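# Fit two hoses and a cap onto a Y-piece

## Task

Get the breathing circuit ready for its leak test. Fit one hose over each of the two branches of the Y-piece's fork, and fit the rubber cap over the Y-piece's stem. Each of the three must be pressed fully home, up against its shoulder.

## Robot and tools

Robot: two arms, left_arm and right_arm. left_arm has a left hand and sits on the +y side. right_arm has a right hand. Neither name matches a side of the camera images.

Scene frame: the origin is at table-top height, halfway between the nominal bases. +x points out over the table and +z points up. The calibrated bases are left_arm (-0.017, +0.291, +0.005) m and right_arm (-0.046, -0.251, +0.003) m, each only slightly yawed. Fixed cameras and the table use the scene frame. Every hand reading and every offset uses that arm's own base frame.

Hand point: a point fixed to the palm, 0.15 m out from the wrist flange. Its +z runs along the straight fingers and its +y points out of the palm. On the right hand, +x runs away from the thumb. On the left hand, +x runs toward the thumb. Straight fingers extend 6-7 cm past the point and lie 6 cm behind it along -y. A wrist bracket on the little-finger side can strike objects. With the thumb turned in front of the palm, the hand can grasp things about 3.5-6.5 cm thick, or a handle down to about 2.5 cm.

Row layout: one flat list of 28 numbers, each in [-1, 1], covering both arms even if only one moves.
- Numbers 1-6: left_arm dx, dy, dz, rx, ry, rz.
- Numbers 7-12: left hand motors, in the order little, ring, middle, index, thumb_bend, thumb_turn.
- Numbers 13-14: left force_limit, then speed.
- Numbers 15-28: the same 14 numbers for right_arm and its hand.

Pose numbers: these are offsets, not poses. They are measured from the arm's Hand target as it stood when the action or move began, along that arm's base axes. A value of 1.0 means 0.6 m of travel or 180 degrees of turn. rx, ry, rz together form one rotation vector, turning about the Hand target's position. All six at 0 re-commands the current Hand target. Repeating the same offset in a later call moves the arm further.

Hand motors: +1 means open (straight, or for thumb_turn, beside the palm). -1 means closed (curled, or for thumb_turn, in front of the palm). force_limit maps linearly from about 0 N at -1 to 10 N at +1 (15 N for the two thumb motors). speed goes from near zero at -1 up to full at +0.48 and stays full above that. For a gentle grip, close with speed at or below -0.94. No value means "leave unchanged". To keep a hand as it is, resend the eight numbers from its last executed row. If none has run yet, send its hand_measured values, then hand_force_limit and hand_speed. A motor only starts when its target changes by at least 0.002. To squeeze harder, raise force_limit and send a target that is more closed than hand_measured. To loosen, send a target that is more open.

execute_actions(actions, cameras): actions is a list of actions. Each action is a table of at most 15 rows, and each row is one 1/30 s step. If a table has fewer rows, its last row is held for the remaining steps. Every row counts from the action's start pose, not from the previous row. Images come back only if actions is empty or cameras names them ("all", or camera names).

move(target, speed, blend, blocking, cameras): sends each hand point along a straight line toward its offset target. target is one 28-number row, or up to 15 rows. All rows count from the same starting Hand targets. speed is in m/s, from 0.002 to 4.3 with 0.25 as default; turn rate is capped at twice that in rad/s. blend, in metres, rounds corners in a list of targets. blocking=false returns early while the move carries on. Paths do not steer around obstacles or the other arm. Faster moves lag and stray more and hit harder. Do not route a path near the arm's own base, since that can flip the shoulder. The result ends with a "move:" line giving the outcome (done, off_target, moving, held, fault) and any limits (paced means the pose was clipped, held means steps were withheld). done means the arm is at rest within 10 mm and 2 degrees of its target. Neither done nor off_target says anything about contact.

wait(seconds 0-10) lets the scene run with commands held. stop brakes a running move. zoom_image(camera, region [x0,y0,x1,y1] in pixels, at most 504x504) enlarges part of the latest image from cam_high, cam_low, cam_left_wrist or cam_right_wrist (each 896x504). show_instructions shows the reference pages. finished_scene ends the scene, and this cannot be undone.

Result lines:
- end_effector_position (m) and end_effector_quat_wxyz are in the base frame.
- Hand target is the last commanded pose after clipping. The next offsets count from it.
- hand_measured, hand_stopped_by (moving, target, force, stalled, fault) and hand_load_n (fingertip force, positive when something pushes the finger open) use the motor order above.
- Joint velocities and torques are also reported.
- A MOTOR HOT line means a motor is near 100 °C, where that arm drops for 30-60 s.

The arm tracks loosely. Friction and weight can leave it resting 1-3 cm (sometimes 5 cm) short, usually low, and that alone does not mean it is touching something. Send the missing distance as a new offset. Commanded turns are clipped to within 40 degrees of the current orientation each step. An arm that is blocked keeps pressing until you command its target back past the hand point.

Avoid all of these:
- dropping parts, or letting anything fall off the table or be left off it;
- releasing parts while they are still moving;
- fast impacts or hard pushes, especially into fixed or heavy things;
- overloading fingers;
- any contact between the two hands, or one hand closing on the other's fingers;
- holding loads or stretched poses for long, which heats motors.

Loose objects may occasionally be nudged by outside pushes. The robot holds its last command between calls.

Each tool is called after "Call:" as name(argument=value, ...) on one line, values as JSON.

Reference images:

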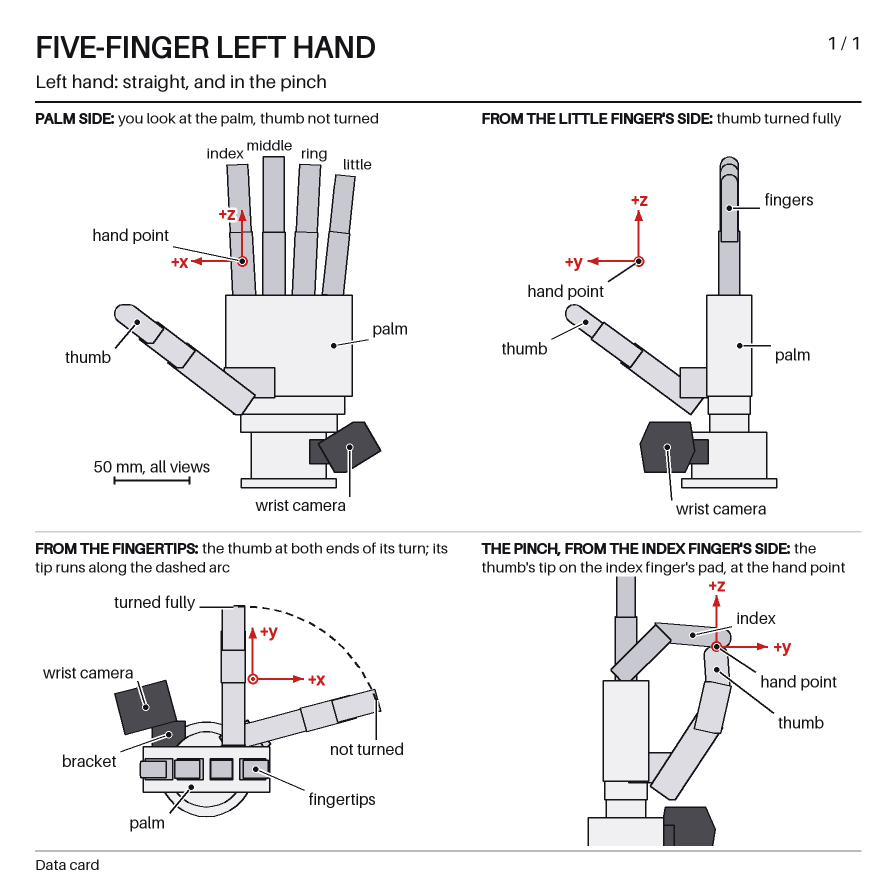

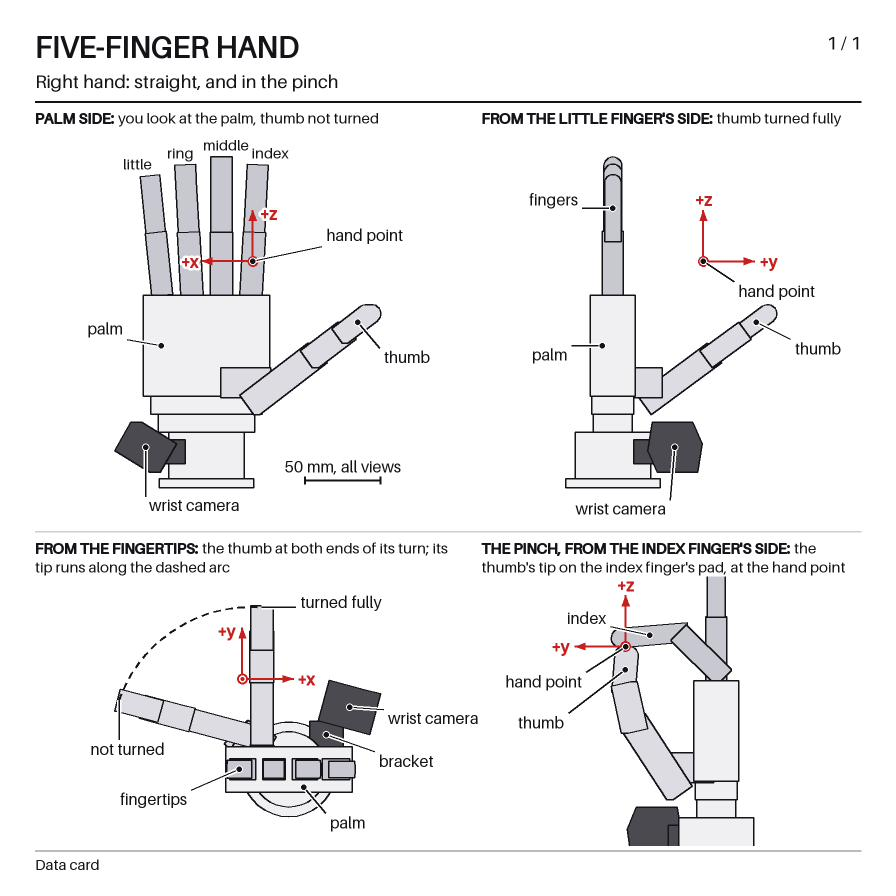

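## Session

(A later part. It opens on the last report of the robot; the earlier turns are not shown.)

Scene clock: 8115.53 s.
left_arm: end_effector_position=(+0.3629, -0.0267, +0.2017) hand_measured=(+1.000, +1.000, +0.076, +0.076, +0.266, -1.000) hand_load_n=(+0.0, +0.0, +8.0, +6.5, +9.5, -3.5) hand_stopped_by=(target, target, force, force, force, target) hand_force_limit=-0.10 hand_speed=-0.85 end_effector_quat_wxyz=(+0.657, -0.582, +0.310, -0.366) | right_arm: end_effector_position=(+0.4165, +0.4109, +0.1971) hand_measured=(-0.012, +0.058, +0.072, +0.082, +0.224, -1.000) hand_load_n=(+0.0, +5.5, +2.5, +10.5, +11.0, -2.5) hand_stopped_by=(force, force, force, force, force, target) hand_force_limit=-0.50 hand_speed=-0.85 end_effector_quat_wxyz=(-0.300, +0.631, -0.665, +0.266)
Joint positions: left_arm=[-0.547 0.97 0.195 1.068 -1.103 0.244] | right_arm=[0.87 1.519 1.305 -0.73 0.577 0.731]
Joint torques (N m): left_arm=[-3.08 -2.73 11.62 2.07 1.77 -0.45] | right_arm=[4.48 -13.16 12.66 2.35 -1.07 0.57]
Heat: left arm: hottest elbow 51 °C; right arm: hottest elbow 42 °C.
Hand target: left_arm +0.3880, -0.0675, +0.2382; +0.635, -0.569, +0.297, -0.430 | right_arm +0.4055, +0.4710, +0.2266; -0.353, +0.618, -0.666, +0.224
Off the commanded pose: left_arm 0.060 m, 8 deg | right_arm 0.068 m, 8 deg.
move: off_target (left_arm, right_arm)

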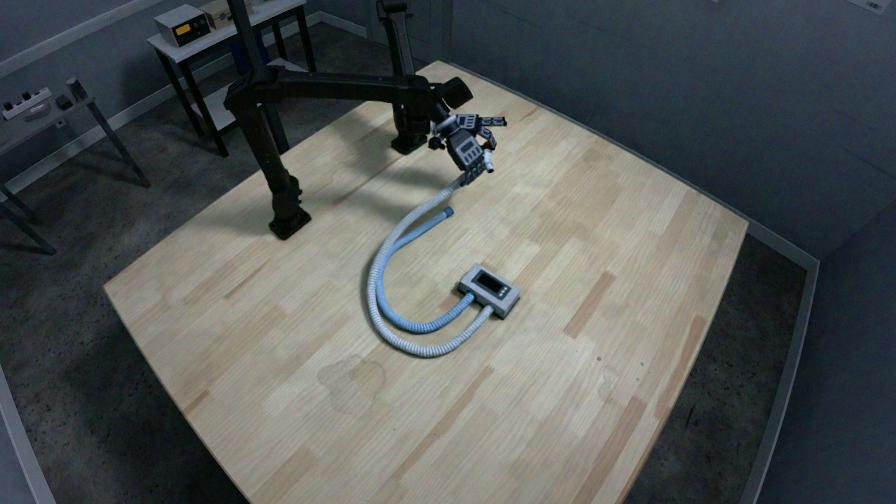

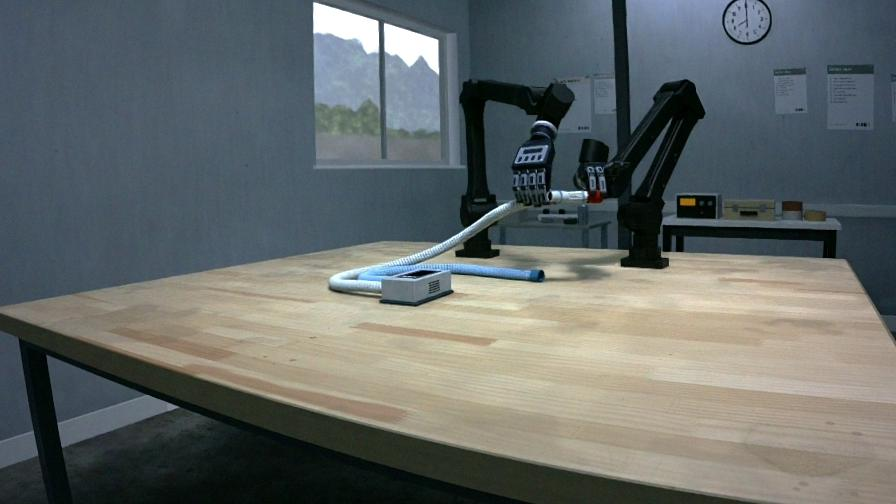

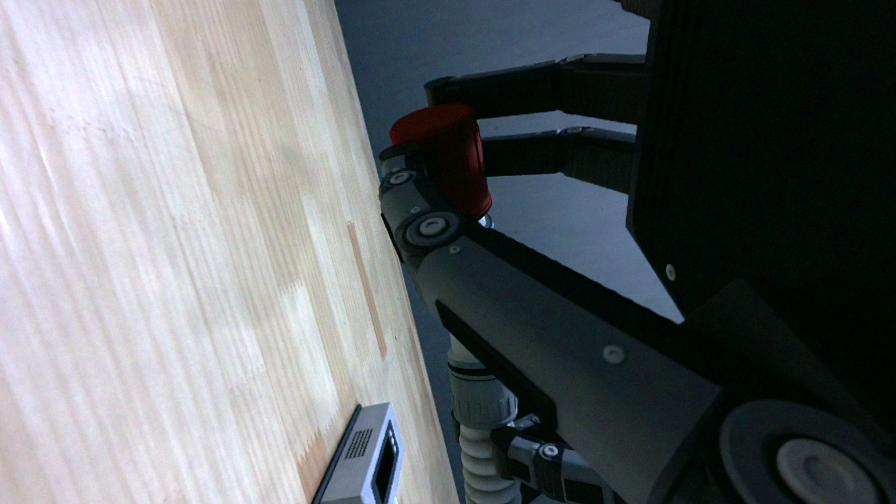

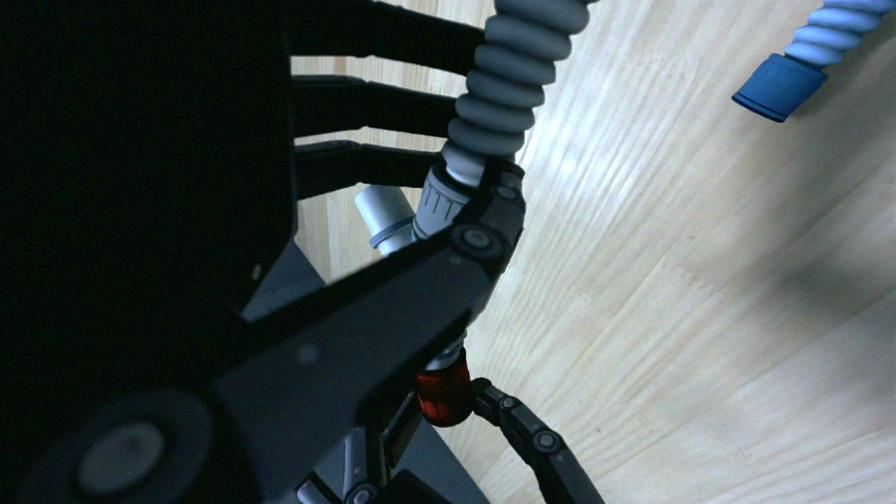

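Call:
move(target=[-0.0014, -0.02, 0.0, 0, 0, 0, 1, 1, -0.5, -0.5, -0.3, -1, -0.1, -0.85, -0.014, 0.0142, 0, 0, 0, 0, -0.5, -0.5, -0.5, -0.5, -0.3, -1, -0.5, -0.85], speed=0.1, cameras=["all"])

Call:
zoom_image(camera="cam_low", region=[564, 172, 612, 208])

Call:
zoom_image(camera="cam_high", region=[468, 128, 508, 168])

Call:
zoom_image(camera="cam_right_wrist", region=[340, 170, 540, 450])

Call:
zoom_image(camera="cam_left_wrist", region=[370, 90, 550, 270])

Scene clock: 8134.73 s.
left_arm: end_effector_position=(+0.3582, -0.0307, +0.1985) hand_measured=(+1.000, +1.000, +0.076, +0.076, +0.266, -1.000) hand_load_n=(+0.0, +0.0, +8.0, +7.0, +9.5, -4.0) hand_stopped_by=(target, target, force, force, force, target) hand_force_limit=-0.10 hand_speed=-0.85 end_effector_quat_wxyz=(+0.661, -0.583, +0.312, -0.354) | right_arm: end_effector_position=(+0.4112, +0.4091, +0.1952) hand_measured=(-0.012, +0.058, +0.072, +0.082, +0.224, -1.000) hand_load_n=(+0.0, +6.0, +2.5, +10.5, +11.0, -3.0) hand_stopped_by=(force, force, force, force, force, target) hand_force_limit=-0.50 hand_speed=-0.85 end_effector_quat_wxyz=(-0.291, +0.632, -0.664, +0.274)
Joint positions: left_arm=[-0.585 0.998 0.195 1.119 -1.155 0.29] | right_arm=[0.882 1.519 1.305 -0.753 0.598 0.741]
Joint torques (N m): left_arm=[-3.02 -2.49 12.07 2.22 2.13 -0.53] | right_arm=[5.25 -14.1 13 2.52 -1.37 0.69]
Heat: left arm: hottest elbow 51 °C; right arm: hottest elbow 42 °C.
Hand target: left_arm +0.3872, -0.0795, +0.2382; +0.635, -0.569, +0.297, -0.430 | right_arm +0.3971, +0.4794, +0.2265; -0.352, +0.618, -0.666, +0.224
Off the commanded pose: left_arm 0.069 m, 9 deg | right_arm 0.078 m, 9 deg.
move: off_target (left_arm, right_arm)

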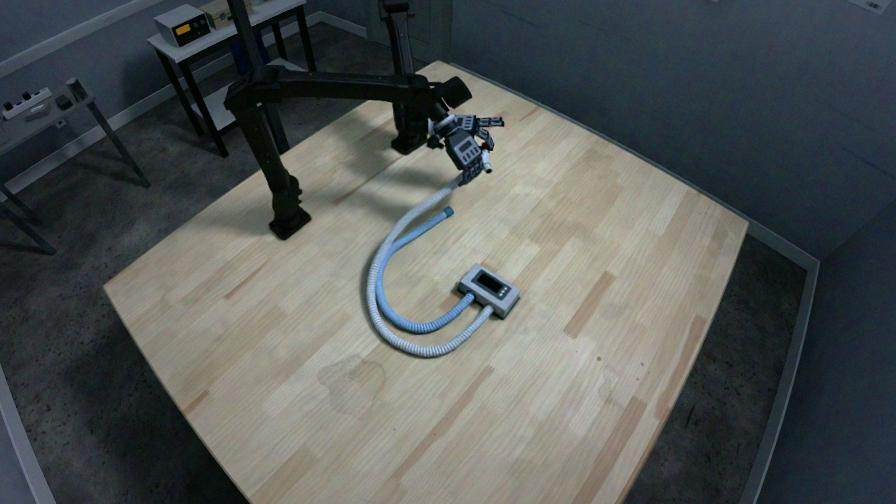

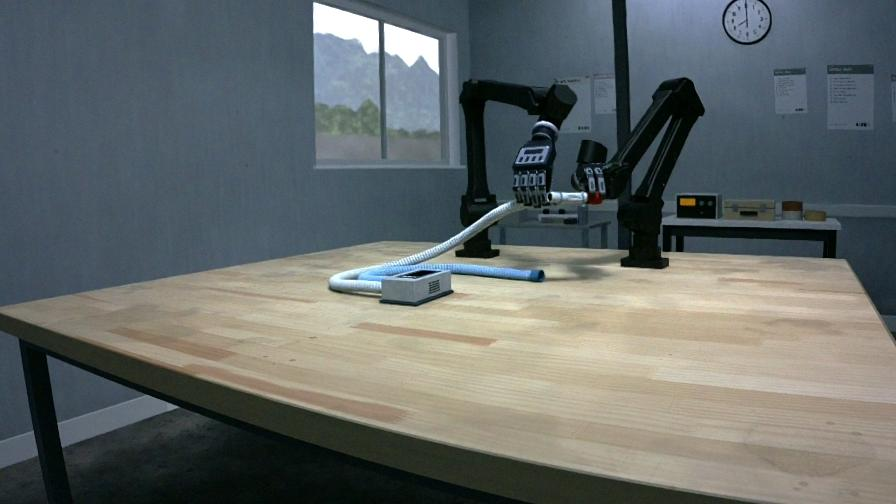

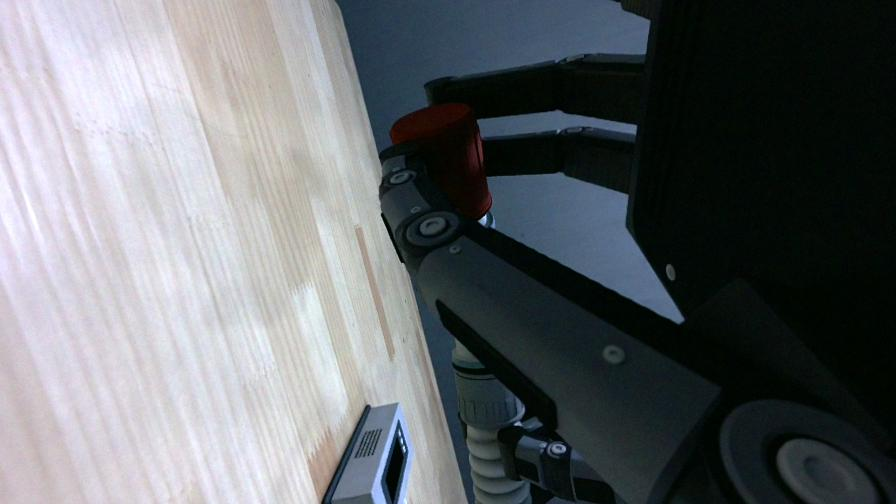

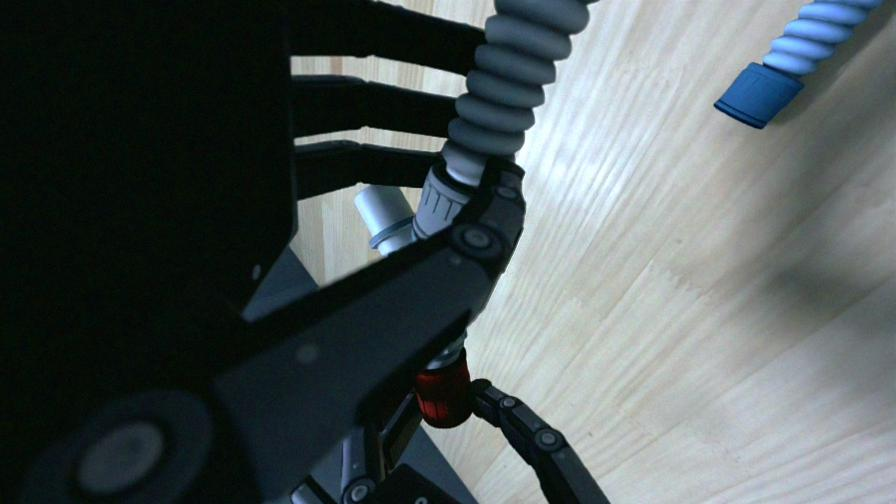

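Scaled by 10.500 from the camera's 896x504 image, which has a finer 1280x720 frame.

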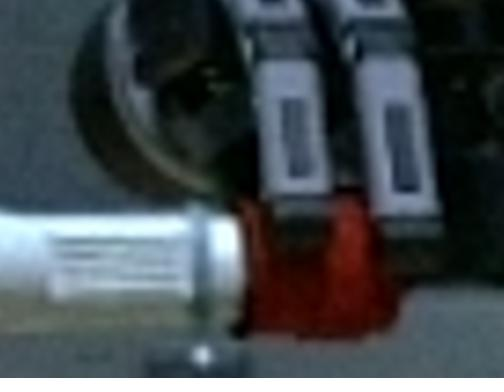

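Scaled by 12.600 from the camera's 896x504 image, which has a finer 1280x720 frame.

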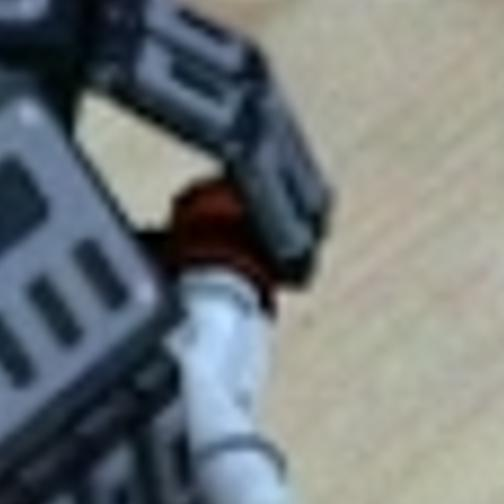

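Scaled by 1.800 from the camera's 896x504 image, which has a finer 1280x720 frame.

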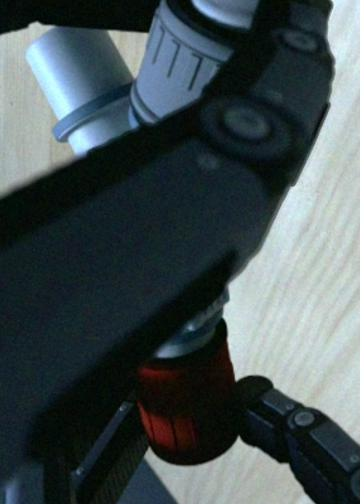

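Scaled by 2.800 from the camera's 896x504 image, which has a finer 1280x720 frame.

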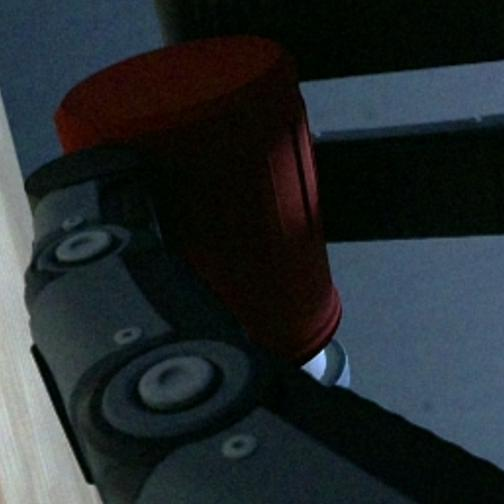

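Call:
move(target=[0.009, -0.024, 0.005, 0, 0, 0, 1, 1, -0.5, -0.5, -0.3, -1, -0.1, -0.85, -0.0075, 0.0238, 0.005, 0, 0, 0, -0.5, -0.5, -0.5, -0.5, -0.3, -1, -0.5, -0.85], speed=0.1, cameras=["all"])

Call:
zoom_image(camera="cam_low", region=[564, 172, 612, 208])

Call:
zoom_image(camera="cam_high", region=[468, 128, 508, 168])

Call:
zoom_image(camera="cam_right_wrist", region=[340, 170, 540, 450])

Call:
zoom_image(camera="cam_left_wrist", region=[370, 90, 550, 270])

Scene clock: 8163.10 s.
left_arm: end_effector_position=(+0.3574, -0.0356, +0.1953) hand_measured=(+1.000, +1.000, +0.076, +0.076, +0.266, -1.000) hand_load_n=(+0.0, +0.0, +9.0, +5.5, +9.5, -6.0) hand_stopped_by=(target, target, force, force, force, target) hand_force_limit=-0.10 hand_speed=-0.85 end_effector_quat_wxyz=(+0.667, -0.583, +0.319, -0.337) | right_arm: end_effector_position=(+0.4072, +0.4059, +0.1898) hand_measured=(-0.012, +0.058, +0.072, +0.082, +0.224, -1.000) hand_load_n=(+0.0, +6.0, +3.0, +11.5, +9.5, -3.0) hand_stopped_by=(force, force, force, force, force, target) hand_force_limit=-0.50 hand_speed=-0.85 end_effector_quat_wxyz=(-0.280, +0.629, -0.669, +0.282)
Joint positions: left_arm=[-0.616 1.038 0.209 1.158 -1.2 0.34] | right_arm=[0.891 1.525 1.305 -0.781 0.621 0.765]
Joint torques (N m): left_arm=[-4.13 -3.14 12.93 2.06 2.55 -0.7] | right_arm=[7.06 -12.45 14.87 2.62 -1.79 0.6]
Heat: left arm: hottest elbow 51 °C; right arm: hottest elbow 43 °C.
Hand target: left_arm +0.3926, -0.0938, +0.2412; +0.635, -0.569, +0.297, -0.430 | right_arm +0.3926, +0.4938, +0.2296; -0.353, +0.618, -0.666, +0.224
Off the commanded pose: left_arm 0.082 m, 12 deg | right_arm 0.098 m, 11 deg.
move: off_target (left_arm, right_arm)

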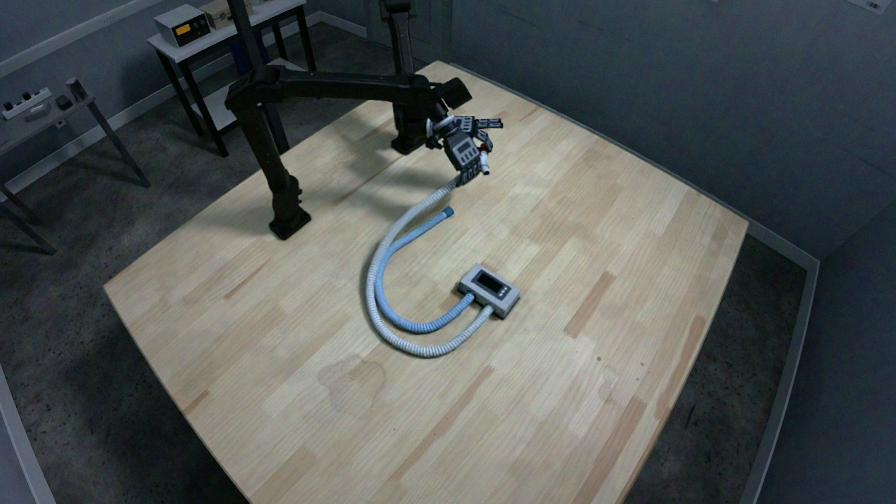

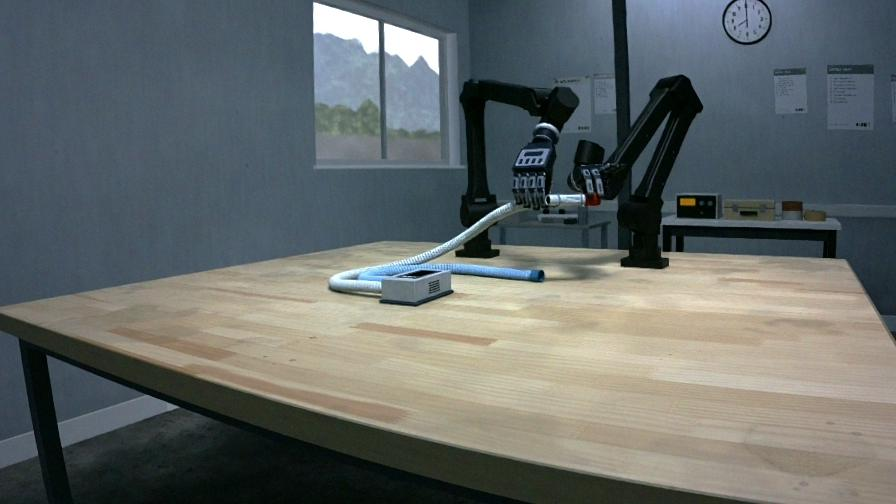

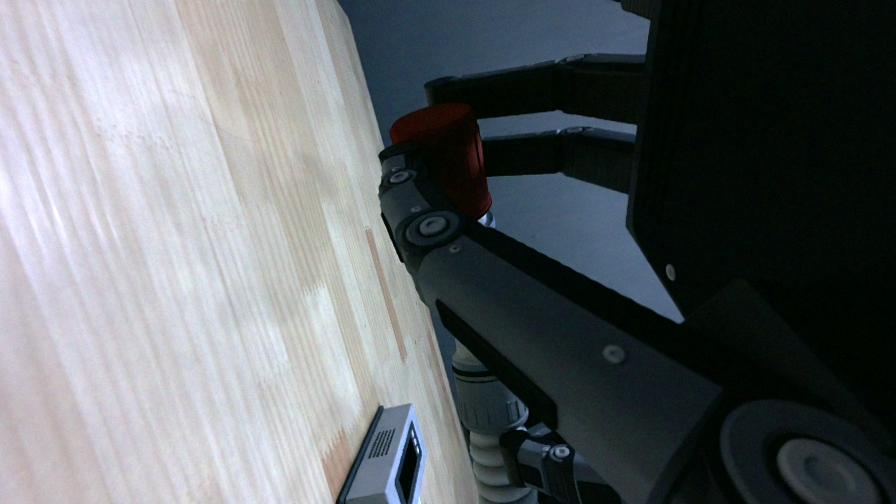

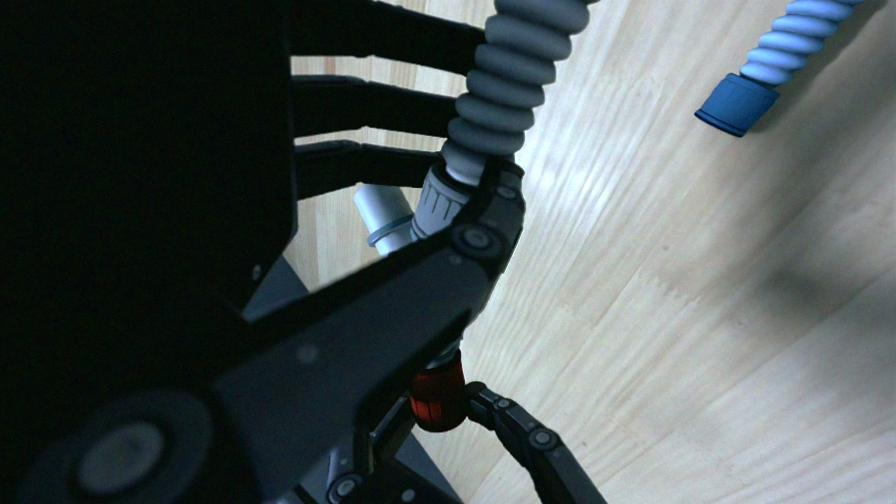

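Scaled by 10.500 from the camera's 896x504 image, which has a finer 1280x720 frame.

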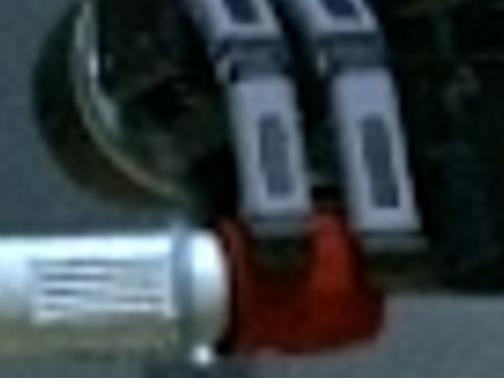

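Scaled by 12.600 from the camera's 896x504 image, which has a finer 1280x720 frame.

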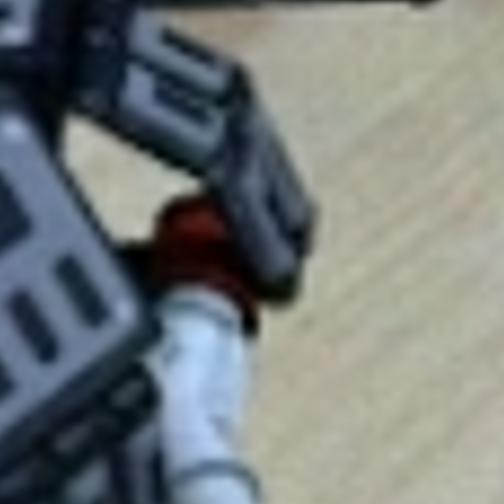

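Scaled by 1.800 from the camera's 896x504 image, which has a finer 1280x720 frame.

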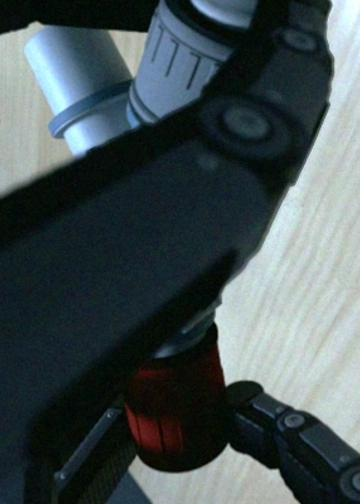

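Scaled by 2.800 from the camera's 896x504 image, which has a finer 1280x720 frame.

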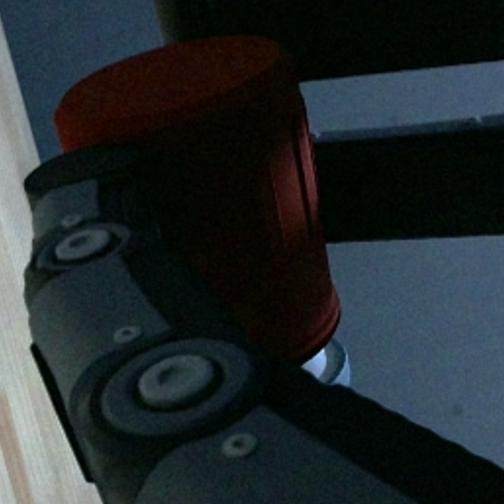

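Call:
move(target=[0.005, -0.013, 0.004, 0, 0, 0, 1, 1, -0.5, -0.5, -0.3, -1, -0.1, -0.85, -0.0099, 0.0318, 0.004, 0, 0, 0, -0.5, -0.5, -0.5, -0.5, -0.3, -1, -0.5, -0.85], speed=0.15, cameras=["all"])

Call:
zoom_image(camera="cam_low", region=[564, 172, 612, 208])

Call:
zoom_image(camera="cam_left_wrist", region=[370, 90, 550, 270])

Scene clock: 8171.13 s.
left_arm: end_effector_position=(+0.3545, -0.0349, +0.1925) hand_measured=(+1.000, +1.000, +0.076, +0.076, +0.266, -1.000) hand_load_n=(+0.0, +0.0, +9.5, +5.5, +9.0, -6.0) hand_stopped_by=(target, target, force, force, force, target) hand_force_limit=-0.10 hand_speed=-0.85 end_effector_quat_wxyz=(+0.672, -0.584, +0.323, -0.322) | right_arm: end_effector_position=(+0.4028, +0.4086, +0.1873) hand_measured=(-0.012, +0.058, +0.072, +0.082, +0.224, -1.000) hand_load_n=(+0.0, +7.0, +3.5, +11.0, +9.0, -4.0) hand_stopped_by=(force, force, force, force, force, target) hand_force_limit=-0.50 hand_speed=-0.85 end_effector_quat_wxyz=(-0.267, +0.631, -0.668, +0.291)
Joint positions: left_arm=[-0.629 1.051 0.211 1.173 -1.23 0.374] | right_arm=[0.908 1.543 1.326 -0.821 0.646 0.783]
Joint torques (N m): left_arm=[-4.37 -3.25 13.63 2.37 2.94 -0.83] | right_arm=[8 -12.75 15.82 2.97 -2.11 0.74]
Motor temperatures (°C): left_arm=[19 20 53 17 34 19] | right_arm=[18 24 44 17 25 21]
Heat: left arm: hottest elbow 53 °C; right arm: hottest elbow 44 °C.
Hand target: left_arm +0.3956, -0.1017, +0.2435; +0.635, -0.569, +0.297, -0.430 | right_arm +0.3866, +0.5128, +0.2322; -0.353, +0.618, -0.666, +0.224
Off the commanded pose: left_arm 0.094 m, 14 deg | right_arm 0.115 m, 12 deg.
move: off_target (left_arm, right_arm)

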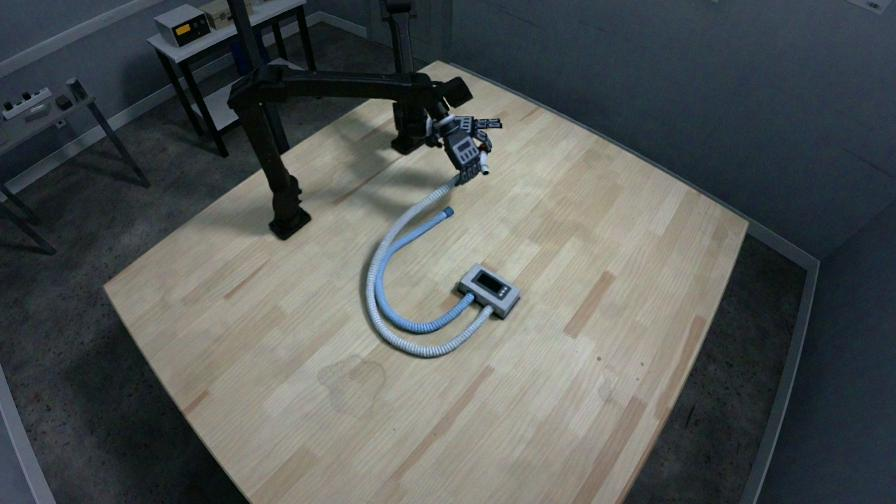

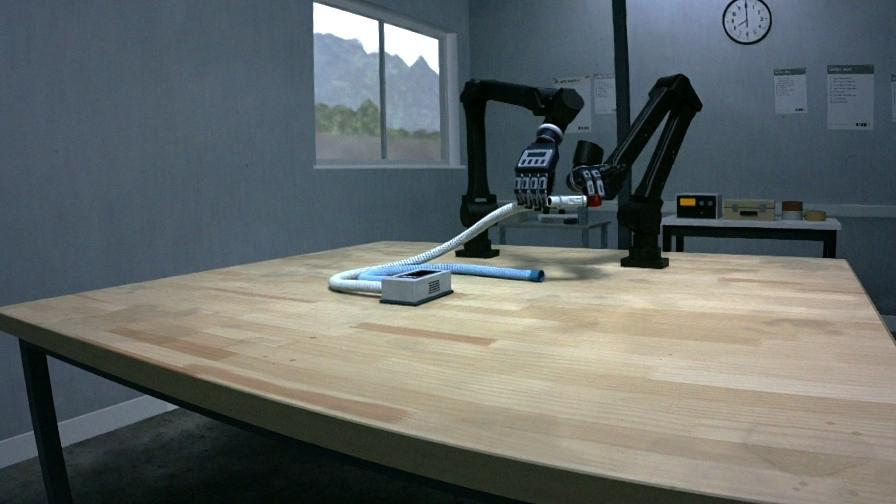

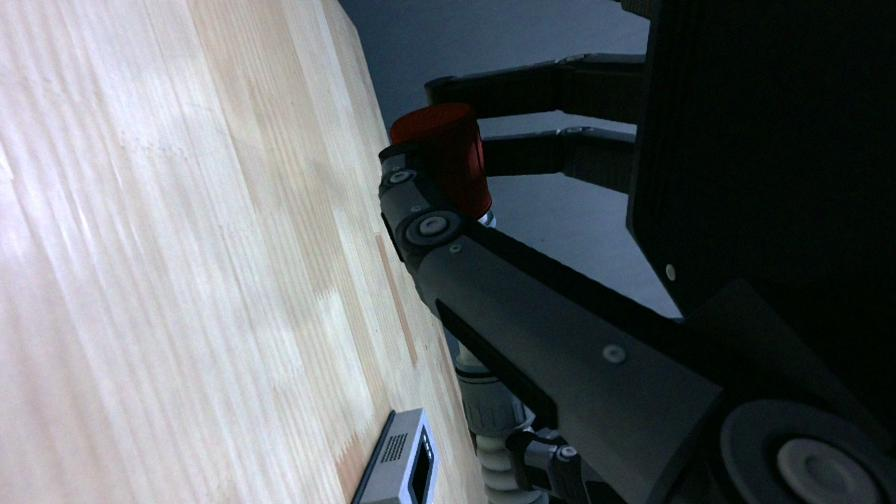

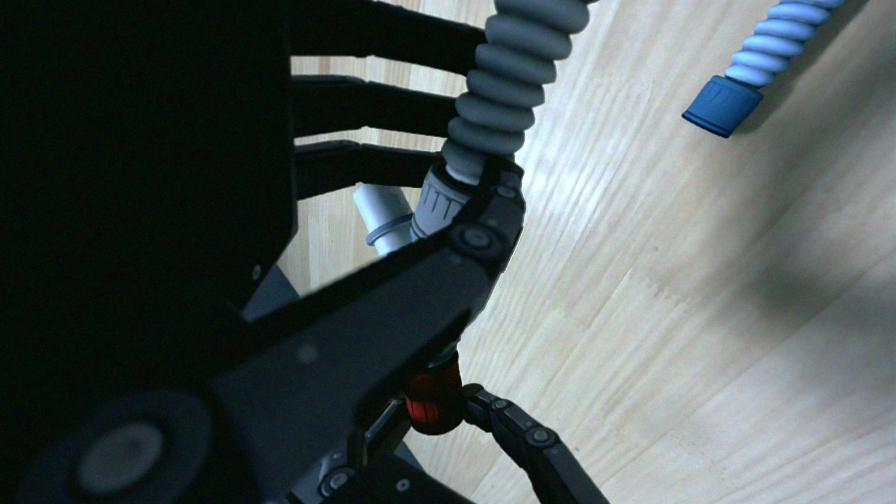

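Scaled by 10.500 from the camera's 896x504 image, which has a finer 1280x720 frame.

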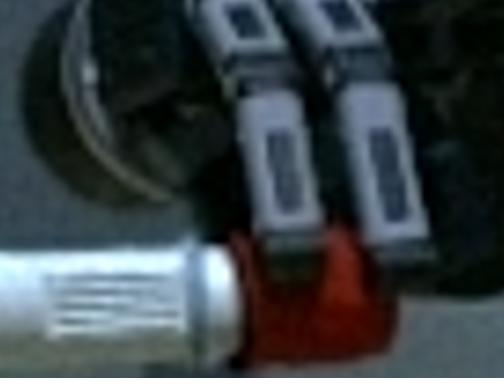

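Scaled by 2.800 from the camera's 896x504 image, which has a finer 1280x720 frame.

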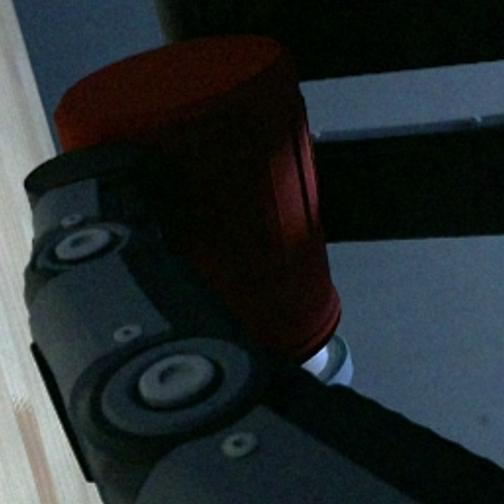

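Call:
move(target=[-0.0518, 0.1013, -0.0417, 0.035, 0.0468, 0.0472, 1, 1, -0.5, -0.5, -0.3, -1, -0.1, -0.85, 0.0403, -0.1487, -0.0382, -0.065, 0.0124, -0.0226, -0.5, -0.5, -0.5, -0.5, -0.3, -1, -0.5, -0.85], speed=0.1, cameras=["all"])

Call:
zoom_image(camera="cam_low", region=[564, 172, 612, 208])

Call:
zoom_image(camera="cam_left_wrist", region=[370, 90, 550, 270])

Scene clock: 8215.73 s.
left_arm: end_effector_position=(+0.3495, -0.0331, +0.1940) hand_measured=(+1.000, +1.000, +0.076, +0.076, +0.266, -1.000) hand_load_n=(+0.0, +0.0, +7.5, +6.0, +9.5, -2.5) hand_stopped_by=(target, target, force, force, force, target) hand_force_limit=-0.10 hand_speed=-0.85 end_effector_quat_wxyz=(+0.675, -0.579, +0.343, -0.304) | right_arm: end_effector_position=(+0.3995, +0.4050, +0.1882) hand_measured=(-0.012, +0.058, +0.072, +0.082, +0.224, -1.000) hand_load_n=(+0.5, +3.5, +2.5, +10.5, +11.0, -3.5) hand_stopped_by=(force, force, force, force, force, target) hand_force_limit=-0.50 hand_speed=-0.85 end_effector_quat_wxyz=(-0.248, +0.637, -0.668, +0.295)
Joint positions: left_arm=[-0.636 0.99 0.215 1.069 -1.235 0.389] | right_arm=[0.91 1.555 1.355 -0.886 0.65 0.792]
Joint torques (N m): left_arm=[2.78 -4.48 10.24 0.87 0.48 -0.21] | right_arm=[0.85 -13.16 12.59 1.01 0.42 -0.21]
Motor temperatures (°C): left_arm=[19 20 58 17 43 20] | right_arm=[18 24 53 17 28 21]
Heat: left arm: hottest elbow 58 °C; right arm: hottest elbow 53 °C.
Hand target: left_arm +0.3645, -0.0408, +0.2185; +0.672, -0.583, +0.323, -0.322 | right_arm +0.4109, +0.4237, +0.2094; -0.267, +0.631, -0.668, +0.291
Off the commanded pose: left_arm 0.030 m, 3 deg | right_arm 0.030 m, 2 deg.
move: off_target (left_arm, right_arm)

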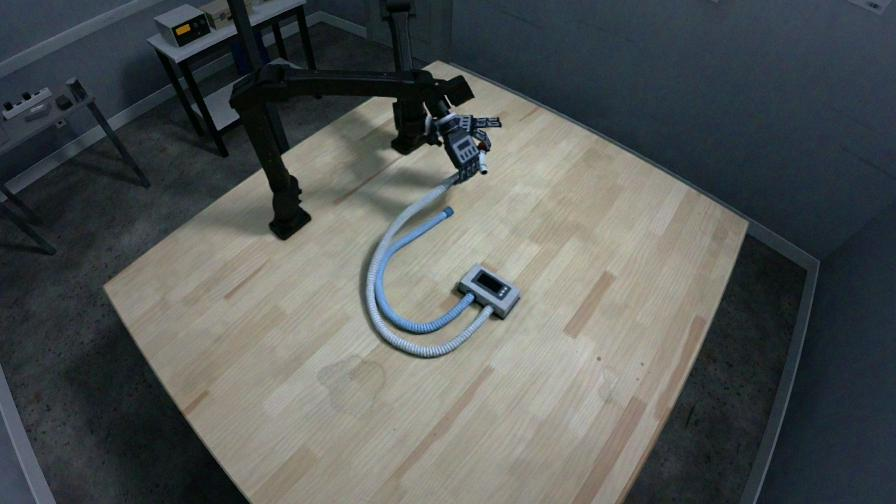

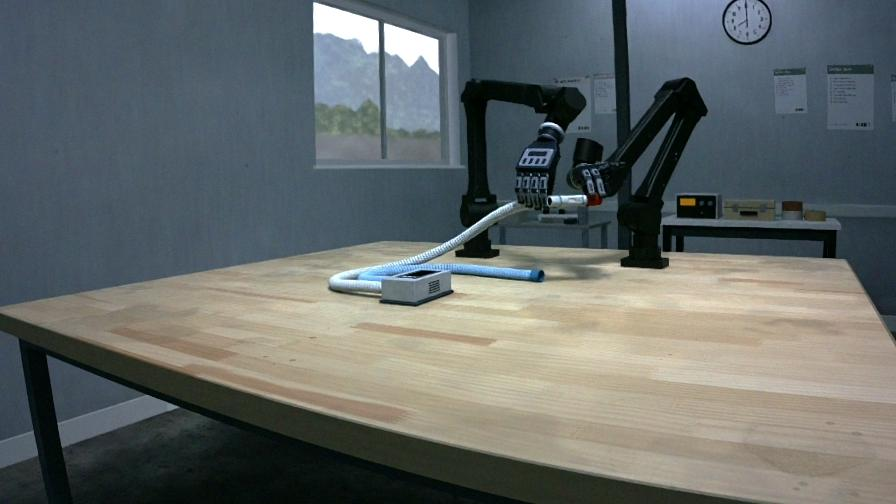

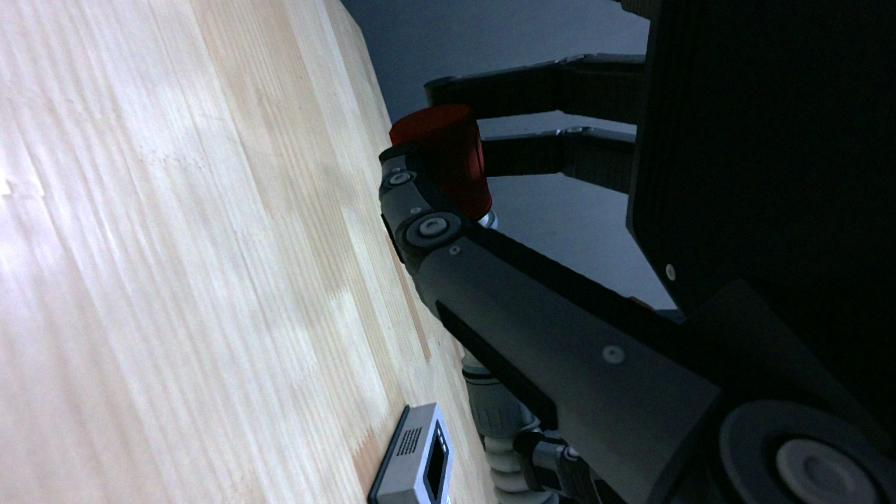

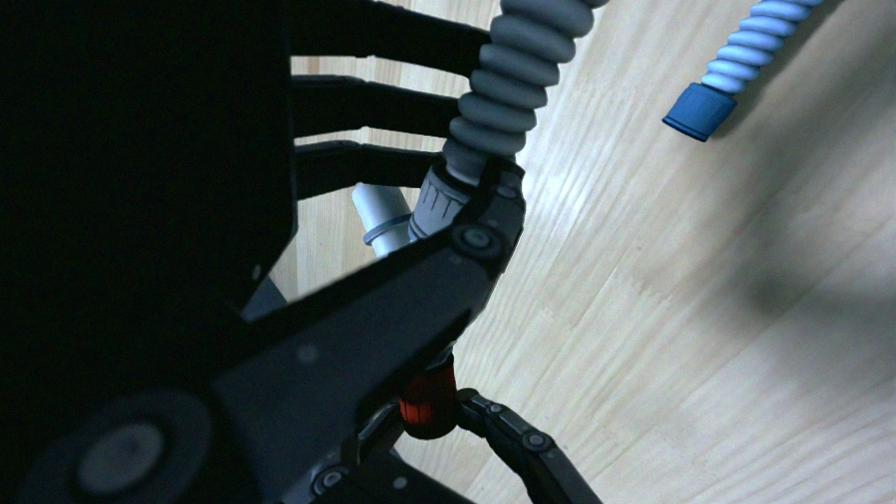

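Scaled by 10.500 from the camera's 896x504 image, which has a finer 1280x720 frame.

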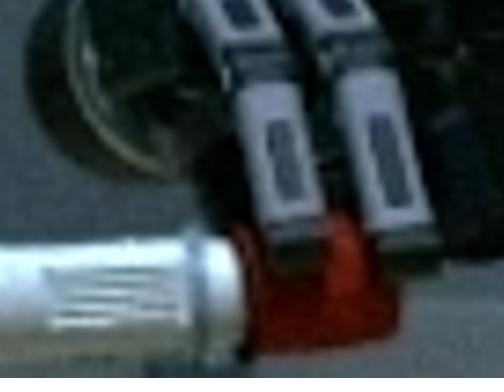

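Scaled by 2.800 from the camera's 896x504 image, which has a finer 1280x720 frame.

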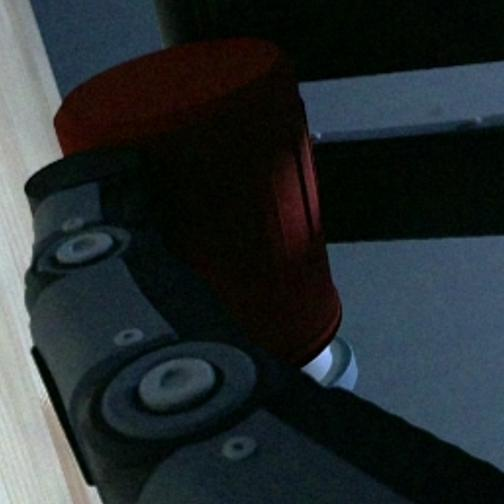

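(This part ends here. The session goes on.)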